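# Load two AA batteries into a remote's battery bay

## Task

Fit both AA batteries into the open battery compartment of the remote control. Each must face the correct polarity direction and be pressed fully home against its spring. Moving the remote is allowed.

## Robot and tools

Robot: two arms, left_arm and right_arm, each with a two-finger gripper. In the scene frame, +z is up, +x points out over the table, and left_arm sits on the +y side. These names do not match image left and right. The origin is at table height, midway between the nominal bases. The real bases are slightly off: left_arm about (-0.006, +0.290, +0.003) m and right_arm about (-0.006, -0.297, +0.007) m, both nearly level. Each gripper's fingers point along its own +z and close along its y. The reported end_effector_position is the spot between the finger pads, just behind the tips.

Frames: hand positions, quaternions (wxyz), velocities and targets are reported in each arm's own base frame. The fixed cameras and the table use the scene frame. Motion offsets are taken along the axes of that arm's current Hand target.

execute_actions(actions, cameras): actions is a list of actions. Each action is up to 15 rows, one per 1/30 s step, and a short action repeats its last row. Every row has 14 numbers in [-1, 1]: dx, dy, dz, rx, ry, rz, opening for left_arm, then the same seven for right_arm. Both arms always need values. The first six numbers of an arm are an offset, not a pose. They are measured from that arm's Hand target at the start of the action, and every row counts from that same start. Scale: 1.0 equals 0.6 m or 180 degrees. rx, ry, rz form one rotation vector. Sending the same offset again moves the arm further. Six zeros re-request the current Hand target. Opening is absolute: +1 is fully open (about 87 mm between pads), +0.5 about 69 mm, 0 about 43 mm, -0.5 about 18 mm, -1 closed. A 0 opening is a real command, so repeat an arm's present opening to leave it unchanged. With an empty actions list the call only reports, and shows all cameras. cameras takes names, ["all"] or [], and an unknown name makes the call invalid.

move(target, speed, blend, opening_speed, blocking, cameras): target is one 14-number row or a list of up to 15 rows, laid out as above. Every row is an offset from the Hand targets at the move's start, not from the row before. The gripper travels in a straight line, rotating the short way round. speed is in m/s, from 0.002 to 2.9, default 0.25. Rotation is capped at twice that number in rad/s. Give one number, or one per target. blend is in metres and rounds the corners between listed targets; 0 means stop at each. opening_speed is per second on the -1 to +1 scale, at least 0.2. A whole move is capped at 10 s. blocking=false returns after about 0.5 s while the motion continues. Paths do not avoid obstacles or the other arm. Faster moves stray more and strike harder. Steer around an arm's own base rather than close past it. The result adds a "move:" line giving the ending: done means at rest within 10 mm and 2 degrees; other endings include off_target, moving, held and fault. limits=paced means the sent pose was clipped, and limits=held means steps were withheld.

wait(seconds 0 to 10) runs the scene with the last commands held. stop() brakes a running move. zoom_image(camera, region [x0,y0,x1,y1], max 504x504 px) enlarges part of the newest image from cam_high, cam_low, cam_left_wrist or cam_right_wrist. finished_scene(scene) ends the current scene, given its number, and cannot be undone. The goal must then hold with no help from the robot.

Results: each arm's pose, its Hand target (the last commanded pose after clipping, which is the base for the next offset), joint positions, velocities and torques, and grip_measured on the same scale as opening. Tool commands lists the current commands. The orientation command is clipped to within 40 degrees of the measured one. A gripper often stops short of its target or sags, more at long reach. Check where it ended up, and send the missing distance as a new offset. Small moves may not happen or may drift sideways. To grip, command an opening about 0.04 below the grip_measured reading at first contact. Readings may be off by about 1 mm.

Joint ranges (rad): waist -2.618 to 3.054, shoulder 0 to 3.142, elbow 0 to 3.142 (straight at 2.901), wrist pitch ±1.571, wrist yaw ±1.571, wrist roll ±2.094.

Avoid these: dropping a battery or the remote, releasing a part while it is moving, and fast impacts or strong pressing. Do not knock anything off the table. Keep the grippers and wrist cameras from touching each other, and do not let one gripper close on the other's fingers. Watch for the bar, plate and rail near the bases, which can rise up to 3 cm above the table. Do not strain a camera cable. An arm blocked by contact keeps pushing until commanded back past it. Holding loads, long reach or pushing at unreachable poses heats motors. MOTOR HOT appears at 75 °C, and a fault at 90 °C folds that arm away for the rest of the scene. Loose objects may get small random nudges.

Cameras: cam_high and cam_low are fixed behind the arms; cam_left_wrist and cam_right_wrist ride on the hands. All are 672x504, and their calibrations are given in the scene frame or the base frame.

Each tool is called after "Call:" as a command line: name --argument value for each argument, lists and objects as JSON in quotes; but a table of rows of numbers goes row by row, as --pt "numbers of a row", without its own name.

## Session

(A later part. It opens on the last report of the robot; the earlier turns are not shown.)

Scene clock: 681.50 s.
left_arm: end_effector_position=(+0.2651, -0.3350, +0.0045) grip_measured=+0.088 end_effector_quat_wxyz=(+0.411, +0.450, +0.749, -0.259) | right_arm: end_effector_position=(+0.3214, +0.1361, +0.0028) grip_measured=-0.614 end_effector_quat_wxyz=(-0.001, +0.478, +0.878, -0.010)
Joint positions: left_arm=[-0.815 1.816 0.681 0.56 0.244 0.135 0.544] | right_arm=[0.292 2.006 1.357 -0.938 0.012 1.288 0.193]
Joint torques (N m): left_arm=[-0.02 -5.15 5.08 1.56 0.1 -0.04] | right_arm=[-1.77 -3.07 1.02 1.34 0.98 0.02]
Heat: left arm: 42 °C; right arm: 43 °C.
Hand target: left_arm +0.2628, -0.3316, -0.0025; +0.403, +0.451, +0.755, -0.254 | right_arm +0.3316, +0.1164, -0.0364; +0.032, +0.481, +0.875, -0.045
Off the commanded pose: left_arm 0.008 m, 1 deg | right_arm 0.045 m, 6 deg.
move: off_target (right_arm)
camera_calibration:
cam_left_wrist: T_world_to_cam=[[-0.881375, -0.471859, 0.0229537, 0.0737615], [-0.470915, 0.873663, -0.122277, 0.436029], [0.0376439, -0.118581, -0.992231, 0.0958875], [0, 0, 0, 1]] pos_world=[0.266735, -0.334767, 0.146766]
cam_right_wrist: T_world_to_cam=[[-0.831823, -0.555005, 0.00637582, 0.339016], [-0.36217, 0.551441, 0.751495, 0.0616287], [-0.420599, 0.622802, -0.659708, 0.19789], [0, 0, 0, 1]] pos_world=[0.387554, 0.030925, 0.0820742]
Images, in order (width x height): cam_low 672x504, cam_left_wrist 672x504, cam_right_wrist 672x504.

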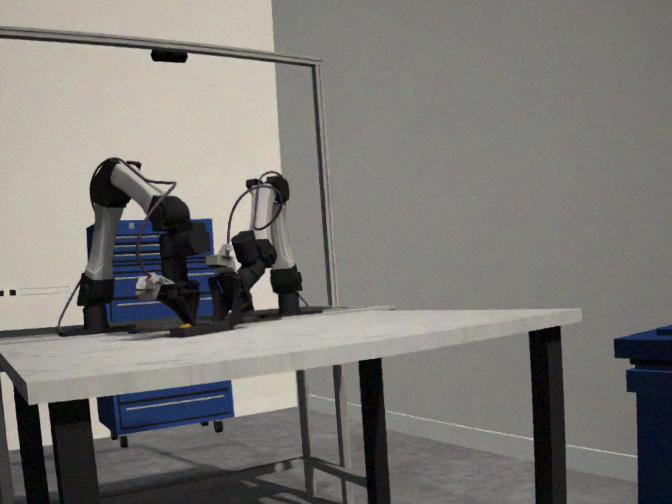

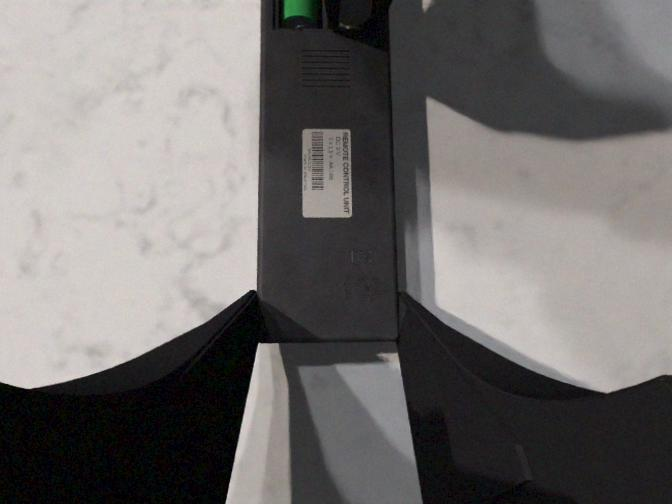

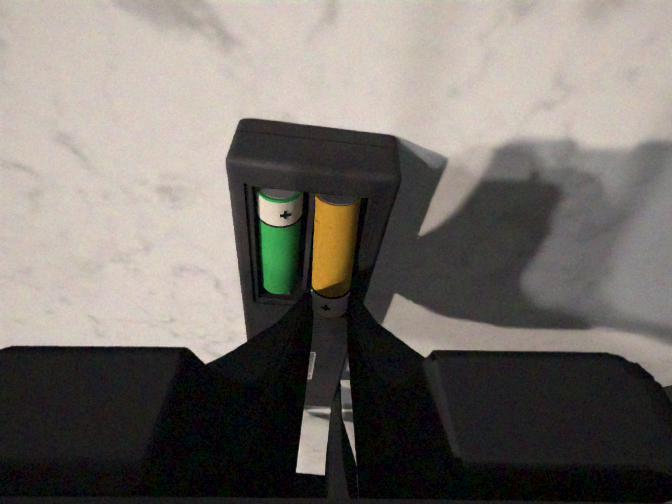

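Call:
move --pt "0 0 0 0 0 0 0.03 0.012 0 -0.035 0 0.0 0 -0.69" --pt "0 0 0 0 0 0 0.03 0.012 0 -0.035 0 0.0 0 -0.5" --speed 0.08 --opening_speed 0.4 --cameras '["cam_left_wrist","cam_right_wrist","cam_low"]'

Call:
zoom_image --camera "cam_right_wrist" --region '[200, 150, 460, 410]'

Call:
zoom_image --camera "cam_left_wrist" --region '[250, 0, 400, 60]'

Call:
zoom_image --camera "cam_low" --region '[160, 300, 260, 350]'

Scene clock: 690.33 s.
left_arm: end_effector_position=(+0.2651, -0.3350, +0.0045) grip_measured=+0.088 end_effector_quat_wxyz=(+0.411, +0.450, +0.749, -0.259) | right_arm: end_effector_position=(+0.3221, +0.1383, +0.0037) grip_measured=-0.500 end_effector_quat_wxyz=(+0.003, +0.477, +0.879, -0.009)
Joint positions: left_arm=[-0.815 1.816 0.681 0.56 0.244 0.135 0.544] | right_arm=[0.3 2.003 1.357 -0.934 0.017 1.295 0.25]
Joint torques (N m): left_arm=[-0.01 -5.18 5.07 1.56 0.11 -0.05] | right_arm=[-0.18 -5.7 3.73 0.71 0.96 0.14]
Heat: left arm: 41 °C; right arm: 41 °C.
Hand target: left_arm +0.2628, -0.3316, -0.0025; +0.403, +0.451, +0.755, -0.254 | right_arm +0.3274, +0.1246, -0.0163; +0.032, +0.481, +0.875, -0.045
Off the commanded pose: left_arm 0.008 m, 1 deg | right_arm 0.025 m, 5 deg.
move: off_target (right_arm); target 2's new opening was sent with right_arm's hand 0.025 m and 5 deg from that target
camera_calibration:
cam_left_wrist: T_world_to_cam=[[-0.881375, -0.471859, 0.0229537, 0.0737615], [-0.470915, 0.873663, -0.122277, 0.436029], [0.0376439, -0.118581, -0.992231, 0.0958875], [0, 0, 0, 1]] pos_world=[0.266735, -0.334767, 0.146766]
cam_right_wrist: T_world_to_cam=[[-0.831216, -0.55595, 0.000692642, 0.340774], [-0.369108, 0.552794, 0.747113, 0.0621065], [-0.41574, 0.620757, -0.664696, 0.196204], [0, 0, 0, 1]] pos_world=[0.387751, 0.0333265, 0.0837792]
Images, in order (width x height): cam_low 672x504, cam_left_wrist 672x504, cam_right_wrist 672x504.

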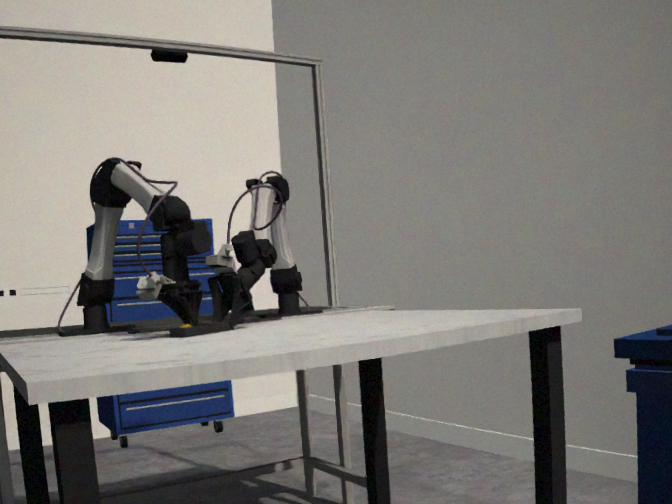

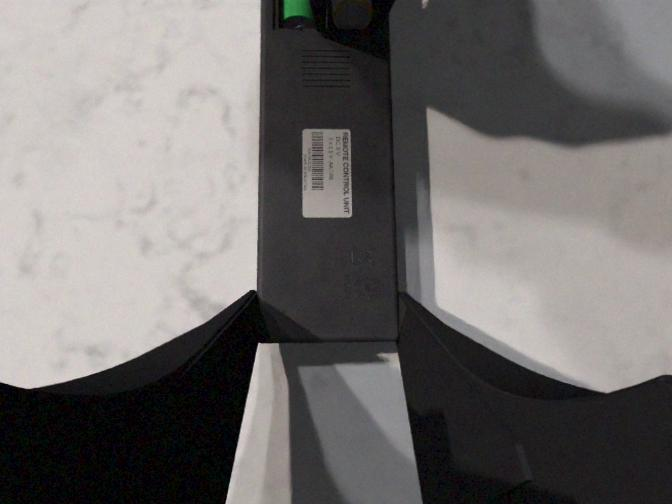

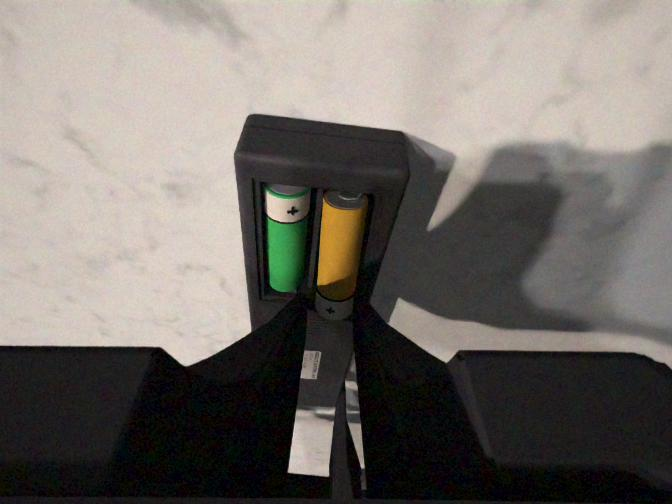

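Scaled by 1.938 from the camera's 672x504 image, which has a finer 960x720 frame.

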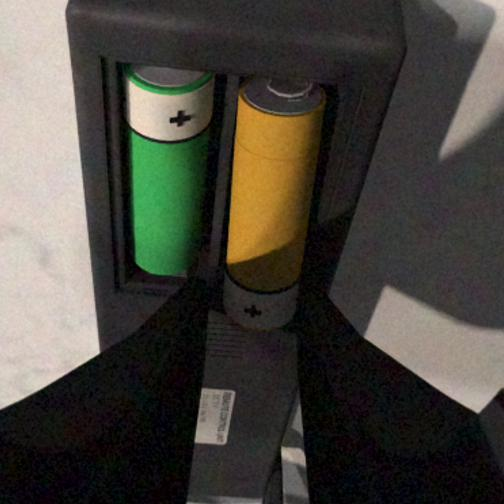

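Scaled by 3.360 from the camera's 672x504 image, which has a finer 960x720 frame.

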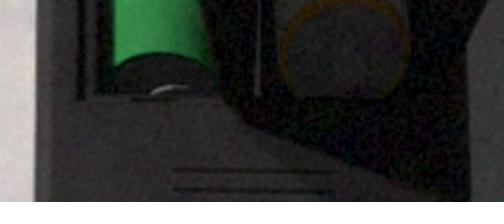

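Scaled by 5.040 from the camera's 672x504 image, which has a finer 960x720 frame.

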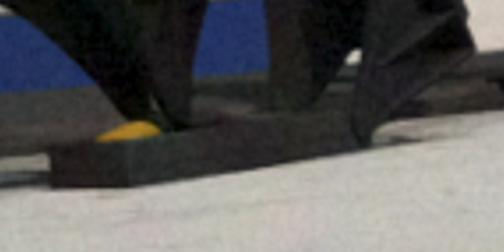

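Call:
move --target '[0,0,0,0,0,0,0.03,0.0,0,-0.1,0,-0.02,0,-0.5]' --speed 0.12 --cameras '["cam_left_wrist","cam_right_wrist","cam_low"]'

Call:
zoom_image --camera "cam_right_wrist" --region '[200, 150, 460, 410]'

Call:
zoom_image --camera "cam_left_wrist" --region '[250, 0, 400, 60]'

Call:
zoom_image --camera "cam_low" --region '[160, 300, 260, 350]'

Scene clock: 695.70 s.
left_arm: end_effector_position=(+0.2648, -0.3351, +0.0044) grip_measured=+0.088 end_effector_quat_wxyz=(+0.411, +0.451, +0.749, -0.259) | right_arm: end_effector_position=(+0.3173, +0.1272, +0.0310) grip_measured=-0.500 end_effector_quat_wxyz=(+0.038, +0.474, +0.877, -0.073)
Joint positions: left_arm=[-0.815 1.816 0.681 0.559 0.246 0.135 0.544] | right_arm=[0.343 1.977 1.446 -1.098 0.154 1.338 0.25]
Joint torques (N m): left_arm=[-0.02 -5.2 5.07 1.57 0.09 -0.04] | right_arm=[0.36 -11.19 6.83 0.24 0.35 0.29]
Heat: left arm: 41 °C; right arm: 41 °C.
Hand target: left_arm +0.2628, -0.3315, -0.0026; +0.403, +0.451, +0.755, -0.254 | right_arm +0.3267, +0.1312, +0.0434; +0.059, +0.479, +0.874, -0.060
Off the commanded pose: left_arm 0.008 m, 1 deg | right_arm 0.016 m, 3 deg.
move: off_target (right_arm)
camera_calibration:
cam_left_wrist: T_world_to_cam=[[-0.88208, -0.470481, 0.0241324, 0.0741509], [-0.469703, 0.874367, -0.12191, 0.435828], [0.0362557, -0.118869, -0.992248, 0.096068], [0, 0, 0, 1]] pos_world=[0.266634, -0.334767, 0.146666]
cam_right_wrist: T_world_to_cam=[[-0.828392, -0.554237, 0.0811707, 0.326972], [-0.372419, 0.653191, 0.659277, 0.0370202], [-0.418416, 0.51591, -0.747506, 0.235915], [0, 0, 0, 1]] pos_world=[0.383358, 0.0353277, 0.125401]
Images, in order (width x height): cam_low 672x504, cam_left_wrist 672x504, cam_right_wrist 672x504.

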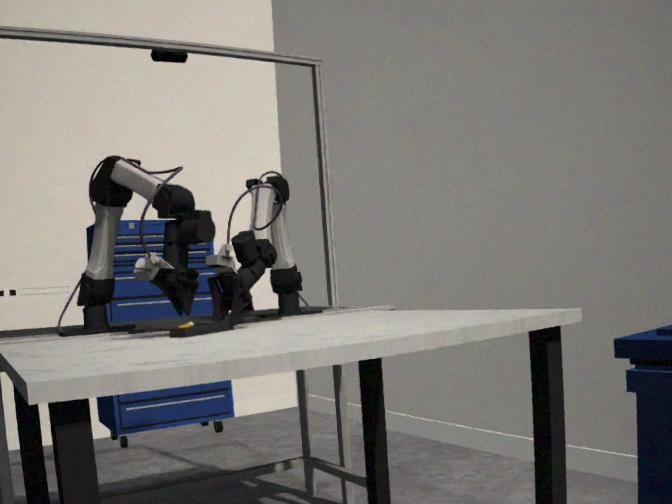

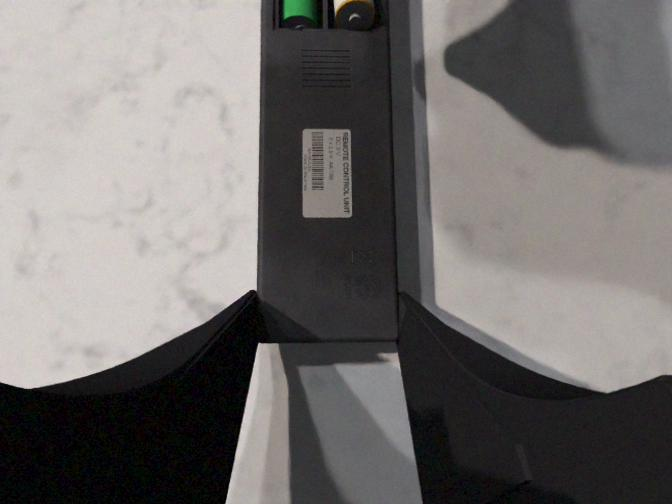

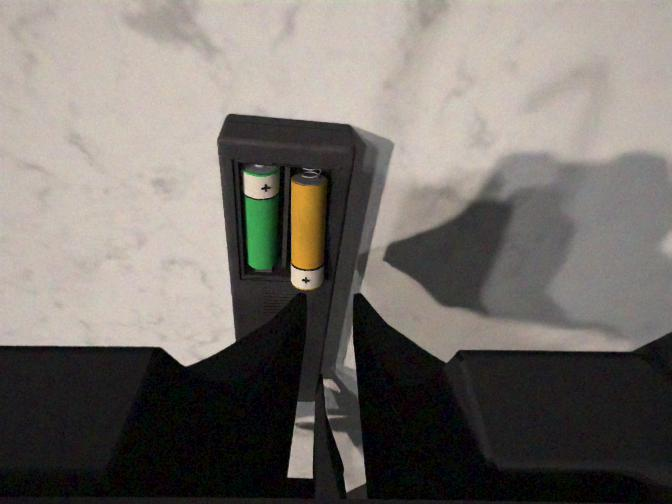

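Scaled by 1.938 from the camera's 672x504 image, which has a finer 960x720 frame.

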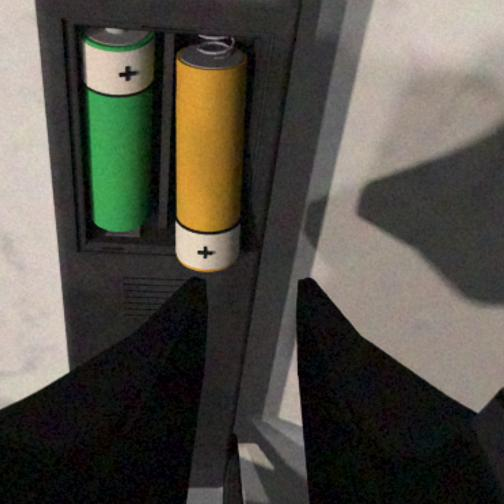

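Scaled by 3.360 from the camera's 672x504 image, which has a finer 960x720 frame.

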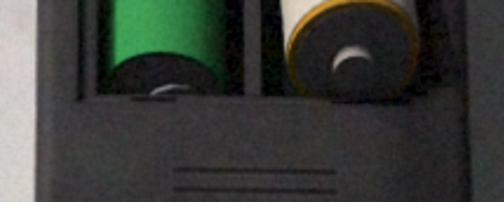

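Scaled by 5.040 from the camera's 672x504 image, which has a finer 960x720 frame.

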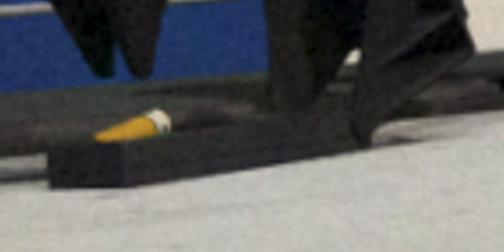

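Call:
zoom_image --camera "cam_low" --region '[165, 310, 225, 345]'

Call:
zoom_image --camera "cam_right_wrist" --region '[230, 230, 350, 310]'

Call:
zoom_image --camera "cam_left_wrist" --region '[310, 0, 400, 40]'

Scaled by 8.400 from the camera's 672x504 image, which has a finer 960x720 frame.

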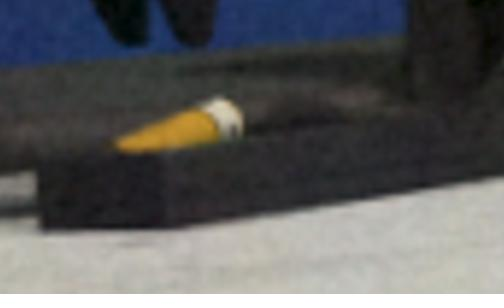

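Scaled by 4.200 from the camera's 672x504 image, which has a finer 960x720 frame.

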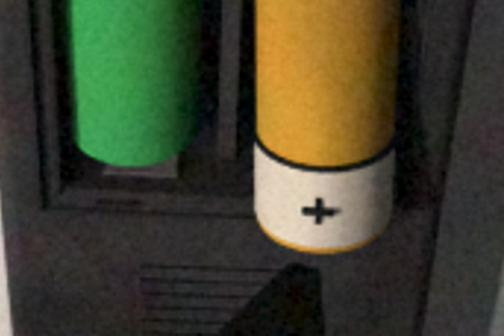

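Scaled by 5.600 from the camera's 672x504 image, which has a finer 960x720 frame.

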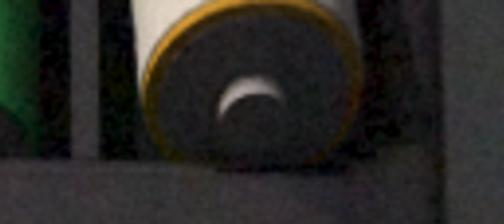

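Call:
move --target '[0,0,0,0,0,0,0.03,0.0098,0.0143,0.0068,0.0015,0.051,0.024,-0.8]' --speed 0.12 --cameras '["cam_left_wrist","cam_right_wrist"]'

Call:
zoom_image --camera "cam_right_wrist" --region '[200, 150, 460, 410]'

Scene clock: 735.57 s.
left_arm: end_effector_position=(+0.2648, -0.3351, +0.0044) grip_measured=+0.088 end_effector_quat_wxyz=(+0.411, +0.451, +0.749, -0.259) | right_arm: end_effector_position=(+0.3226, +0.1368, +0.0335) grip_measured=-0.800 end_effector_quat_wxyz=(-0.013, +0.505, +0.862, -0.033)
Joint positions: left_arm=[-0.815 1.816 0.681 0.559 0.246 0.135 0.544] | right_arm=[0.298 2.006 1.485 -1.115 0.026 1.358 0.1]
Joint torques (N m): left_arm=[-0.03 -5.18 5.07 1.56 0.09 -0.05] | right_arm=[-0.66 -8.66 7.24 0.33 0 0.26]
Heat: left arm: 39 °C; right arm: 44 °C.
Hand target: left_arm +0.2628, -0.3315, -0.0026; +0.403, +0.451, +0.755, -0.254 | right_arm +0.3310, +0.1400, +0.0380; -0.010, +0.515, +0.857, -0.021
Off the commanded pose: left_arm 0.008 m, 1 deg | right_arm 0.010 m, 2 deg.
move: done
camera_calibration:
cam_left_wrist: T_world_to_cam=[[-0.88208, -0.470481, 0.0241324, 0.0741509], [-0.469703, 0.874367, -0.12191, 0.435828], [0.0362557, -0.118869, -0.992248, 0.096068], [0, 0, 0, 1]] pos_world=[0.266634, -0.334767, 0.146666]
cam_right_wrist: T_world_to_cam=[[-0.863843, -0.500553, 0.056766, 0.341322], [-0.295202, 0.594293, 0.748112, 0.0112312], [-0.408206, 0.629494, -0.661139, 0.213409], [0, 0, 0, 1]] pos_world=[0.385279, 0.0298352, 0.113316]
Images, in order (width x height): cam_left_wrist 672x504, cam_right_wrist 672x504.

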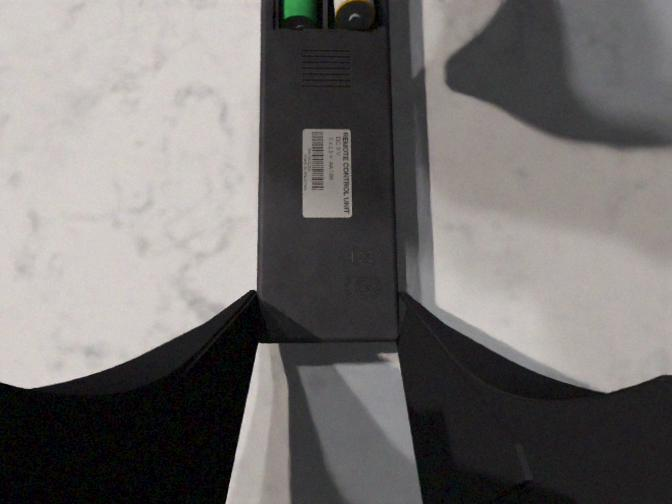

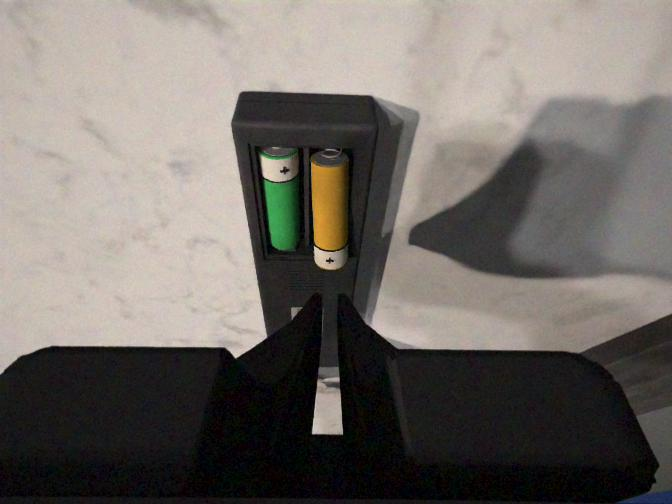

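Scaled by 1.938 from the camera's 672x504 image, which has a finer 960x720 frame.

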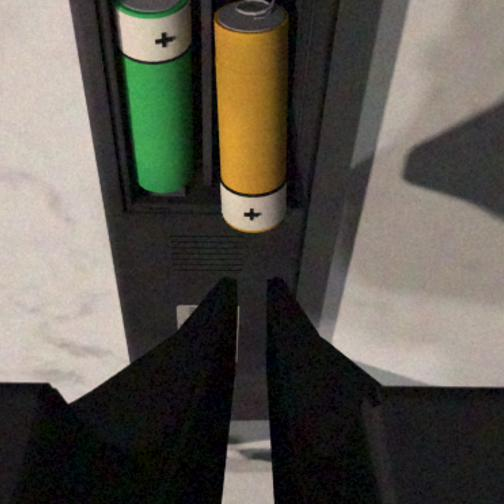

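Call:
move --target '[0,0,0,0,0,0,0.03,0.0018,-0.0048,0.0403,0,0,0,-0.8]' --speed 0.12 --cameras '["cam_right_wrist"]'

Call:
zoom_image --camera "cam_right_wrist" --region '[200, 150, 460, 410]'

Scene clock: 751.07 s.
left_arm: end_effector_position=(+0.2648, -0.3351, +0.0044) grip_measured=+0.088 end_effector_quat_wxyz=(+0.411, +0.451, +0.749, -0.259) | right_arm: end_effector_position=(+0.3218, +0.1367, +0.0147) grip_measured=-0.800 end_effector_quat_wxyz=(-0.012, +0.505, +0.862, -0.031)
Joint positions: left_arm=[-0.815 1.816 0.681 0.559 0.246 0.135 0.544] | right_arm=[0.298 2.023 1.431 -1.041 0.025 1.358 0.1]
Joint torques (N m): left_arm=[-0.06 -5.18 5.09 1.58 0.09 -0.05] | right_arm=[-0.66 -8.72 4.97 0.42 0.05 0.21]
Heat: left arm: 39 °C; right arm: 43 °C.
Hand target: left_arm +0.2628, -0.3315, -0.0026; +0.403, +0.451, +0.755, -0.254 | right_arm +0.3270, +0.1390, +0.0140; -0.010, +0.515, +0.857, -0.021
Off the commanded pose: left_arm 0.008 m, 1 deg | right_arm 0.006 m, 2 deg.
move: done
camera_calibration:
cam_right_wrist: T_world_to_cam=[[-0.864262, -0.500215, 0.053268, 0.341909], [-0.297186, 0.593151, 0.748233, 0.0259809], [-0.405873, 0.630838, -0.661295, 0.199708], [0, 0, 0, 1]] pos_world=[0.384276, 0.0296341, 0.0944132]
Images, in order (width x height): cam_right_wrist 672x504.

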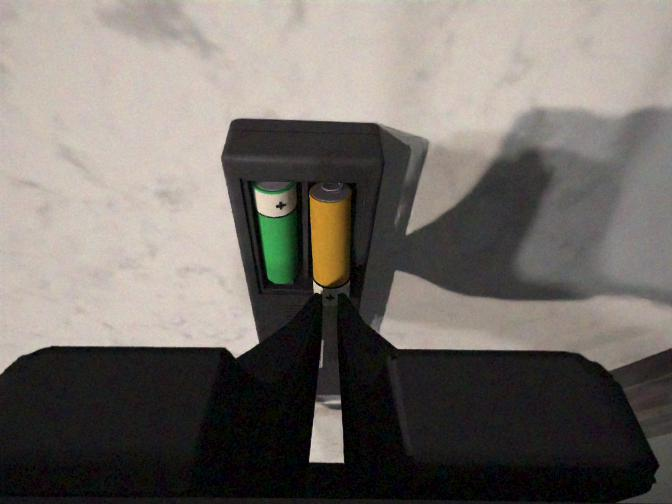

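Scaled by 1.938 from the camera's 672x504 image, which has a finer 960x720 frame.

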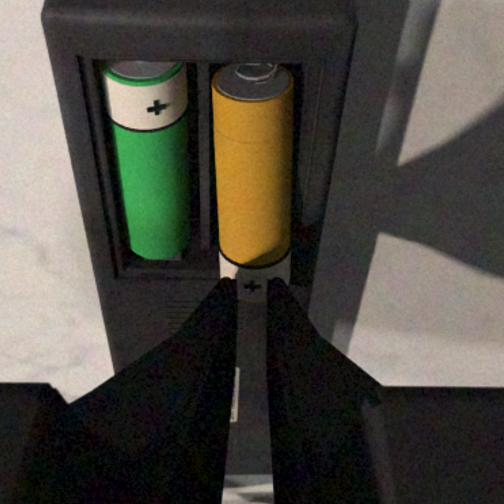

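Call:
move --target '[0,0,0,0,0,0,0.03,-0.011,0,0.0,0,0,0,-0.8]' --speed 0.12 --cameras '["cam_right_wrist"]'

Call:
zoom_image --camera "cam_right_wrist" --region '[200, 150, 460, 410]'

Scene clock: 756.33 s.
left_arm: end_effector_position=(+0.2648, -0.3351, +0.0044) grip_measured=+0.088 end_effector_quat_wxyz=(+0.411, +0.451, +0.749, -0.259) | right_arm: end_effector_position=(+0.3242, +0.1313, +0.0147) grip_measured=-0.800 end_effector_quat_wxyz=(-0.012, +0.512, +0.858, -0.031)
Joint positions: left_arm=[-0.815 1.816 0.681 0.559 0.246 0.135 0.544] | right_arm=[0.281 2.023 1.431 -1.041 0.025 1.358 0.1]
Joint torques (N m): left_arm=[-0.05 -5.16 5.08 1.57 0.09 -0.04] | right_arm=[-0.8 -8.53 5.63 0.47 0.1 0.01]
Heat: left arm: 39 °C; right arm: 43 °C.
Hand target: left_arm +0.2628, -0.3315, -0.0026; +0.403, +0.451, +0.755, -0.254 | right_arm +0.3301, +0.1332, +0.0140; -0.010, +0.515, +0.857, -0.021
Off the commanded pose: left_arm 0.008 m, 1 deg | right_arm 0.006 m, 1 deg.
move: done
camera_calibration:
cam_right_wrist: T_world_to_cam=[[-0.872542, -0.485664, 0.0529175, 0.341949], [-0.287446, 0.597949, 0.748219, 0.0261207], [-0.395025, 0.637642, -0.661338, 0.199674], [0, 0, 0, 1]] pos_world=[0.38475, 0.0231329, 0.094413]
Images, in order (width x height): cam_right_wrist 672x504.

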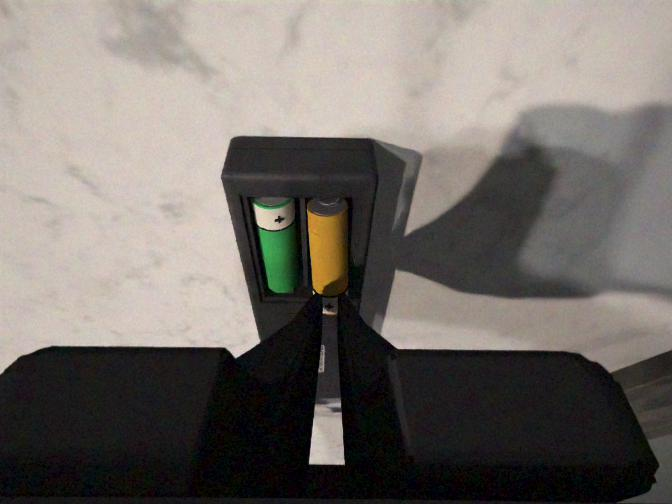

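Scaled by 1.938 from the camera's 672x504 image, which has a finer 960x720 frame.

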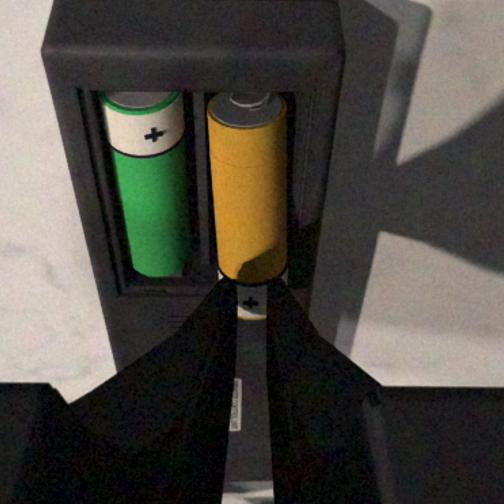

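Call:
move --pt "0 0 0 0 0 0 0.03 0 0.0015 0.047 0 0 0 -0.8" --speed 0.08 --cameras '["cam_left_wrist","cam_right_wrist","cam_low"]'

Call:
zoom_image --camera "cam_right_wrist" --region '[200, 150, 460, 410]'

Call:
zoom_image --camera "cam_left_wrist" --region '[250, 0, 400, 60]'

Call:
zoom_image --camera "cam_low" --region '[165, 310, 225, 345]'

Scene clock: 760.73 s.
left_arm: end_effector_position=(+0.2641, -0.3351, +0.0041) grip_measured=+0.088 end_effector_quat_wxyz=(+0.409, +0.448, +0.751, -0.261) | right_arm: end_effector_position=(+0.3250, +0.1312, +0.0065) grip_measured=-0.799 end_effector_quat_wxyz=(-0.016, +0.517, +0.856, -0.023)
Joint positions: left_arm=[-0.815 1.816 0.681 0.557 0.246 0.126 0.544] | right_arm=[0.272 2.03 1.405 -1.001 0.009 1.358 0.1]
Joint torques (N m): left_arm=[0.03 -5.2 5.07 1.58 0.09 0.08] | right_arm=[0.08 -5.96 2.73 0.97 0.22 -0.02]
Heat: left arm: 39 °C; right arm: 43 °C.
Hand target: left_arm +0.2628, -0.3315, -0.0026; +0.403, +0.451, +0.755, -0.254 | right_arm +0.3298, +0.1328, -0.0142; -0.010, +0.515, +0.857, -0.021
Off the commanded pose: left_arm 0.008 m, 1 deg | right_arm 0.021 m, 1 deg.
move: off_target (right_arm)
camera_calibration:
cam_left_wrist: T_world_to_cam=[[-0.879961, -0.473936, 0.0324584, 0.0717816], [-0.47419, 0.872224, -0.119874, 0.435942], [0.0285015, -0.120876, -0.992258, 0.097187], [0, 0, 0, 1]] pos_world=[0.267114, -0.334471, 0.146363]
cam_right_wrist: T_world_to_cam=[[-0.877506, -0.477637, 0.0429653, 0.343578], [-0.282913, 0.587932, 0.757824, 0.0323192], [-0.387225, 0.652839, -0.651043, 0.190065], [0, 0, 0, 1]] pos_world=[0.384233, 0.0210223, 0.0844861]
Images, in order (width x height): cam_low 672x504, cam_left_wrist 672x504, cam_right_wrist 672x504.

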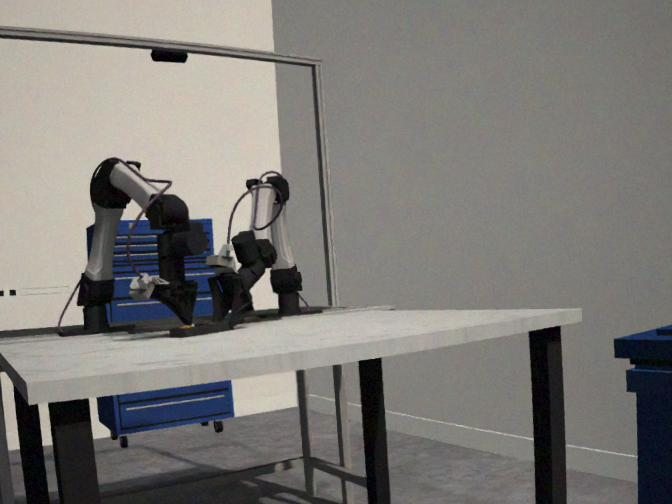

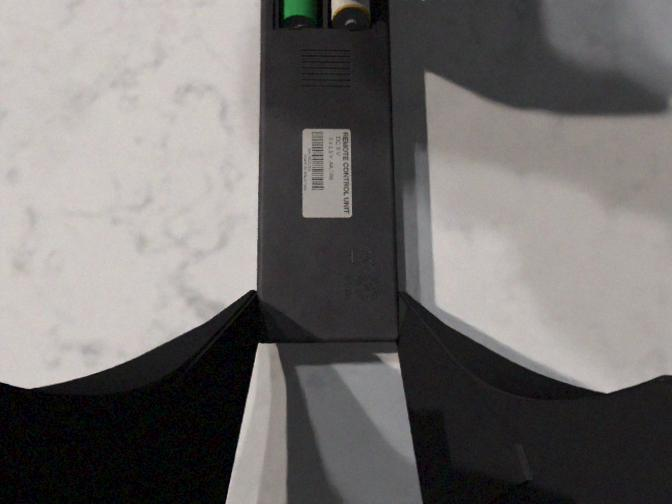

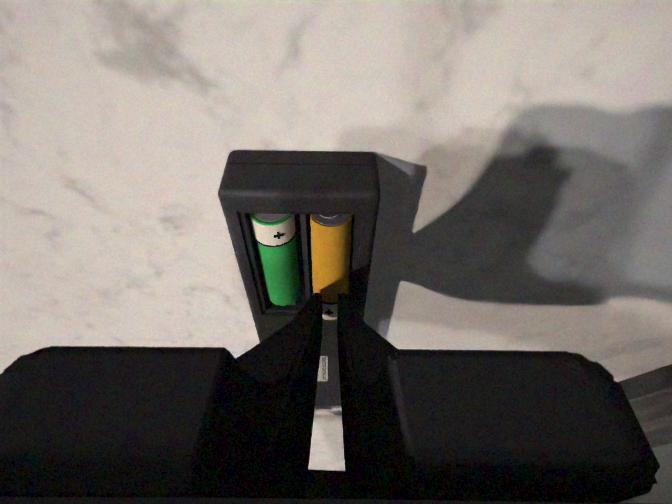

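Scaled by 1.938 from the camera's 672x504 image, which has a finer 960x720 frame.

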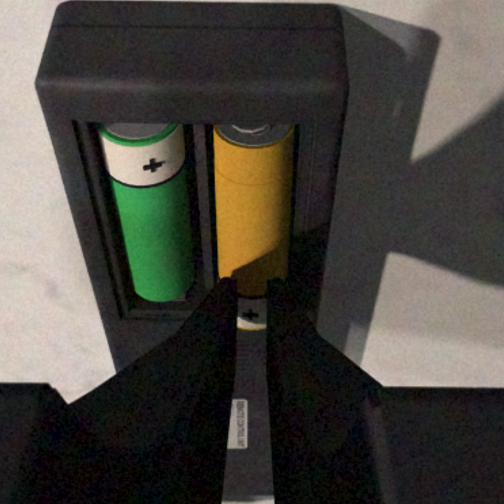

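Scaled by 3.360 from the camera's 672x504 image, which has a finer 960x720 frame.

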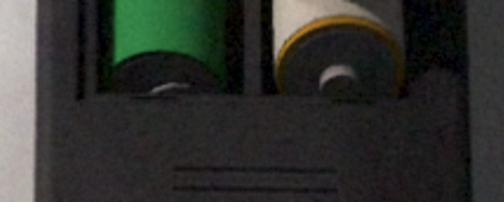

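Scaled by 8.400 from the camera's 672x504 image, which has a finer 960x720 frame.

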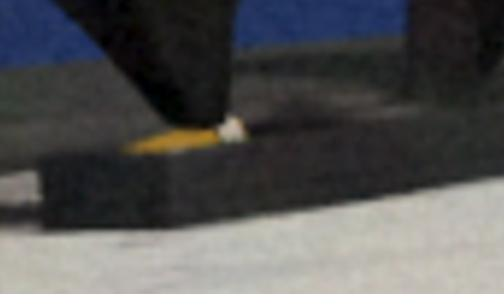

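Call:
move --pt "0 0 0 0 0 0 0.03 -0.03 0.0005 0.014 0 0 0 -0.8" --speed 0.08 --cameras '["cam_left_wrist","cam_right_wrist","cam_low"]'

Call:
zoom_image --camera "cam_right_wrist" --region '[200, 150, 460, 410]'

Call:
zoom_image --camera "cam_left_wrist" --region '[250, 0, 400, 60]'

Call:
zoom_image --camera "cam_low" --region '[165, 310, 225, 345]'

Scene clock: 765.57 s.
left_arm: end_effector_position=(+0.2641, -0.3351, +0.0041) grip_measured=+0.088 end_effector_quat_wxyz=(+0.408, +0.447, +0.751, -0.261) | right_arm: end_effector_position=(+0.3252, +0.1299, +0.0057) grip_measured=-0.799 end_effector_quat_wxyz=(-0.042, +0.517, +0.855, +0.000)
Joint positions: left_arm=[-0.815 1.816 0.681 0.557 0.246 0.126 0.544] | right_arm=[0.235 2.039 1.402 -0.994 -0.058 1.32 0.1]
Joint torques (N m): left_arm=[-0.01 -5.18 5.03 1.58 0.08 0.06] | right_arm=[-0.91 -4.23 3.66 1.12 0.75 -0.17]
Heat: left arm: 39 °C; right arm: 42 °C.
Hand target: left_arm +0.2628, -0.3315, -0.0026; +0.403, +0.451, +0.755, -0.254 | right_arm +0.3382, +0.1169, -0.0225; -0.010, +0.515, +0.857, -0.021
Off the commanded pose: left_arm 0.008 m, 1 deg | right_arm 0.034 m, 4 deg.
move: off_target (right_arm)
camera_calibration:
cam_left_wrist: T_world_to_cam=[[-0.879867, -0.474083, 0.0328466, 0.0716495], [-0.474382, 0.872114, -0.11991, 0.435962], [0.0282016, -0.121087, -0.992241, 0.0971937], [0, 0, 0, 1]] pos_world=[0.267113, -0.334472, 0.146362]
cam_right_wrist: T_world_to_cam=[[-0.877884, -0.477911, 0.0303325, 0.343516], [-0.264602, 0.536897, 0.801079, 0.0340908], [-0.39913, 0.695228, -0.59779, 0.188542], [0, 0, 0, 1]] pos_world=[0.38584, 0.0147868, 0.0749795]
Images, in order (width x height): cam_low 672x504, cam_left_wrist 672x504, cam_right_wrist 672x504.

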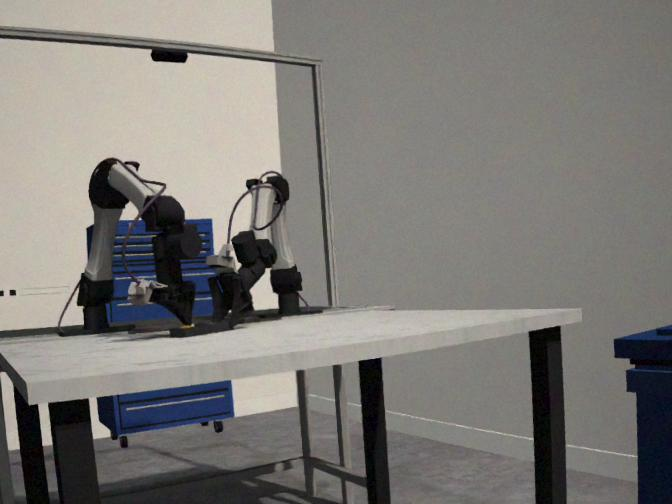

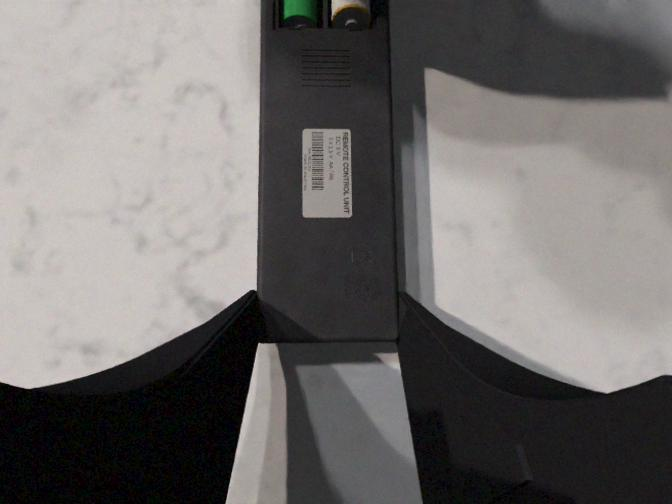

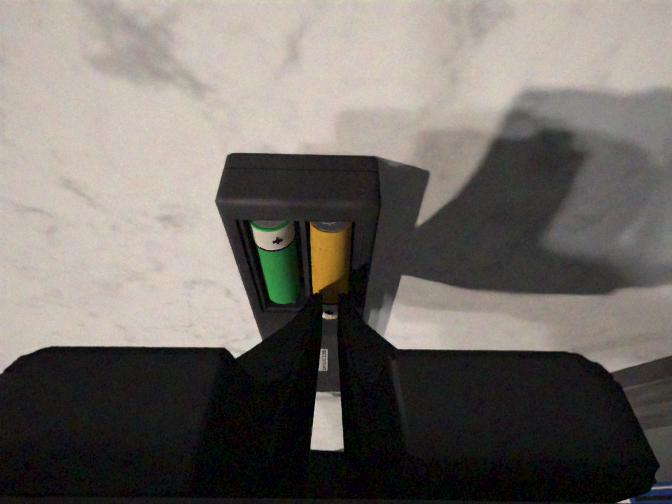

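Scaled by 1.938 from the camera's 672x504 image, which has a finer 960x720 frame.

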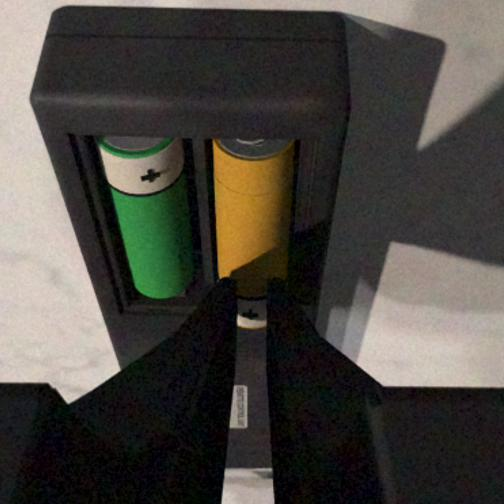

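Scaled by 3.360 from the camera's 672x504 image, which has a finer 960x720 frame.

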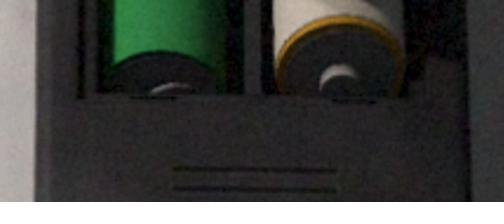

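Scaled by 8.400 from the camera's 672x504 image, which has a finer 960x720 frame.

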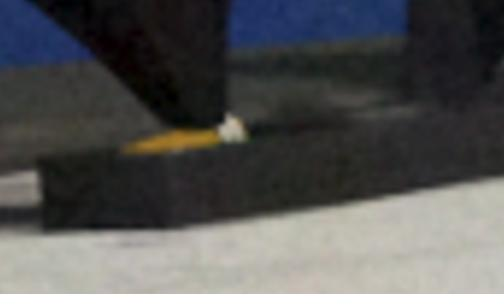

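Call:
move --pt "0 0 0 0 0 0 0.03 -0.025 0.0005 0.012 0 -0.02 0 -0.8" --speed 0.08 --cameras '["cam_left_wrist","cam_right_wrist","cam_low"]'

Call:
zoom_image --camera "cam_right_wrist" --region '[200, 150, 460, 410]'

Call:
zoom_image --camera "cam_left_wrist" --region '[250, 0, 400, 60]'

Call:
zoom_image --camera "cam_low" --region '[165, 310, 225, 345]'

Scene clock: 770.90 s.
left_arm: end_effector_position=(+0.2640, -0.3351, +0.0041) grip_measured=+0.087 end_effector_quat_wxyz=(+0.408, +0.447, +0.752, -0.262) | right_arm: end_effector_position=(+0.3275, +0.1261, +0.0036) grip_measured=-0.799 end_effector_quat_wxyz=(-0.038, +0.516, +0.856, -0.002)
Joint positions: left_arm=[-0.815 1.816 0.681 0.557 0.246 0.124 0.544] | right_arm=[0.228 2.044 1.402 -0.986 -0.049 1.312 0.1]
Joint torques (N m): left_arm=[-0.02 -5.22 5.11 1.58 0.08 0.07] | right_arm=[-1.02 -4.31 2.93 1.22 1.27 -0.06]
Heat: left arm: 39 °C; right arm: 42 °C.
Hand target: left_arm +0.2628, -0.3315, -0.0026; +0.403, +0.451, +0.755, -0.254 | right_arm +0.3452, +0.1036, -0.0296; +0.017, +0.514, +0.857, -0.037
Off the commanded pose: left_arm 0.008 m, 1 deg | right_arm 0.044 m, 7 deg.
move: off_target (right_arm)
camera_calibration:
cam_left_wrist: T_world_to_cam=[[-0.879315, -0.474989, 0.0345063, 0.0710912], [-0.475492, 0.871566, -0.119502, 0.435962], [0.0266877, -0.121488, -0.992234, 0.0973728], [0, 0, 0, 1]] pos_world=[0.267209, -0.334372, 0.146262]
cam_right_wrist: T_world_to_cam=[[-0.877236, -0.479167, 0.0292452, 0.343705], [-0.269828, 0.542541, 0.795514, 0.0395272], [-0.397051, 0.689962, -0.60523, 0.190817], [0, 0, 0, 1]] pos_world=[0.387941, 0.0115906, 0.073992]
Images, in order (width x height): cam_low 672x504, cam_left_wrist 672x504, cam_right_wrist 672x504.

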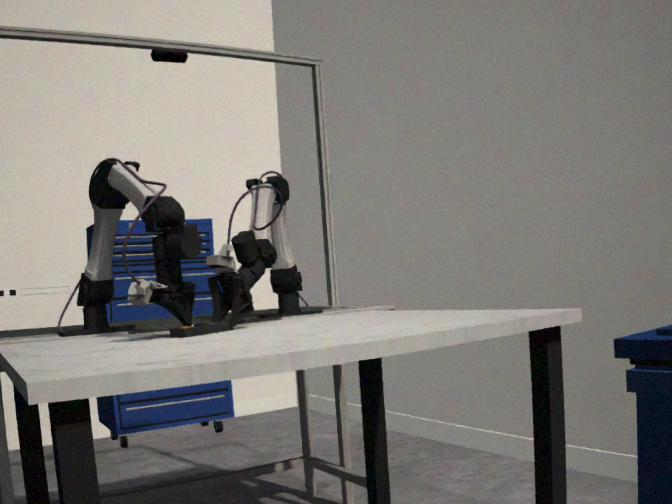

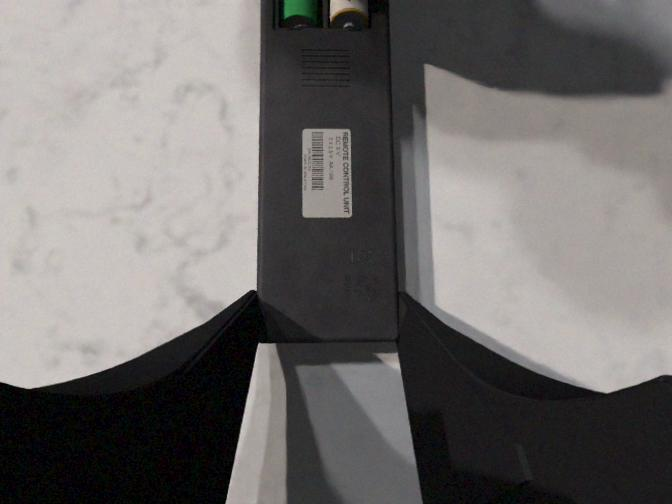

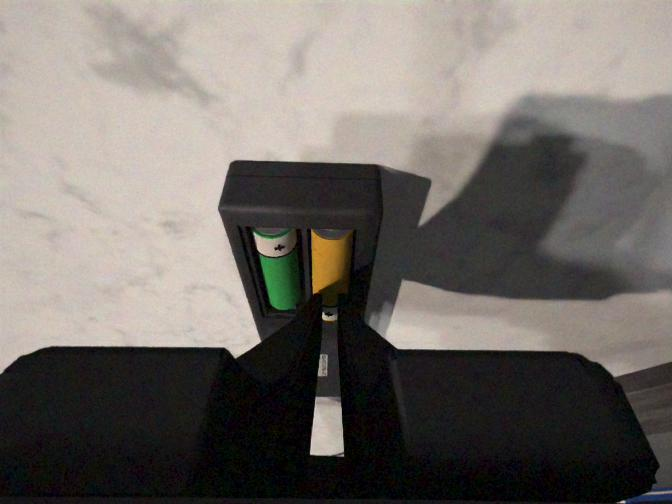

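Scaled by 1.938 from the camera's 672x504 image, which has a finer 960x720 frame.

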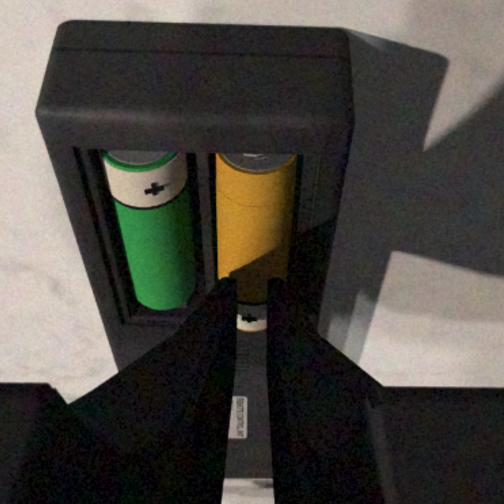

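Scaled by 3.360 from the camera's 672x504 image, which has a finer 960x720 frame.

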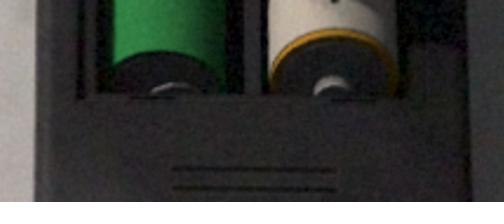

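Scaled by 8.400 from the camera's 672x504 image, which has a finer 960x720 frame.

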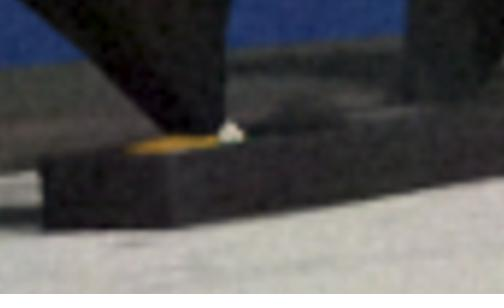

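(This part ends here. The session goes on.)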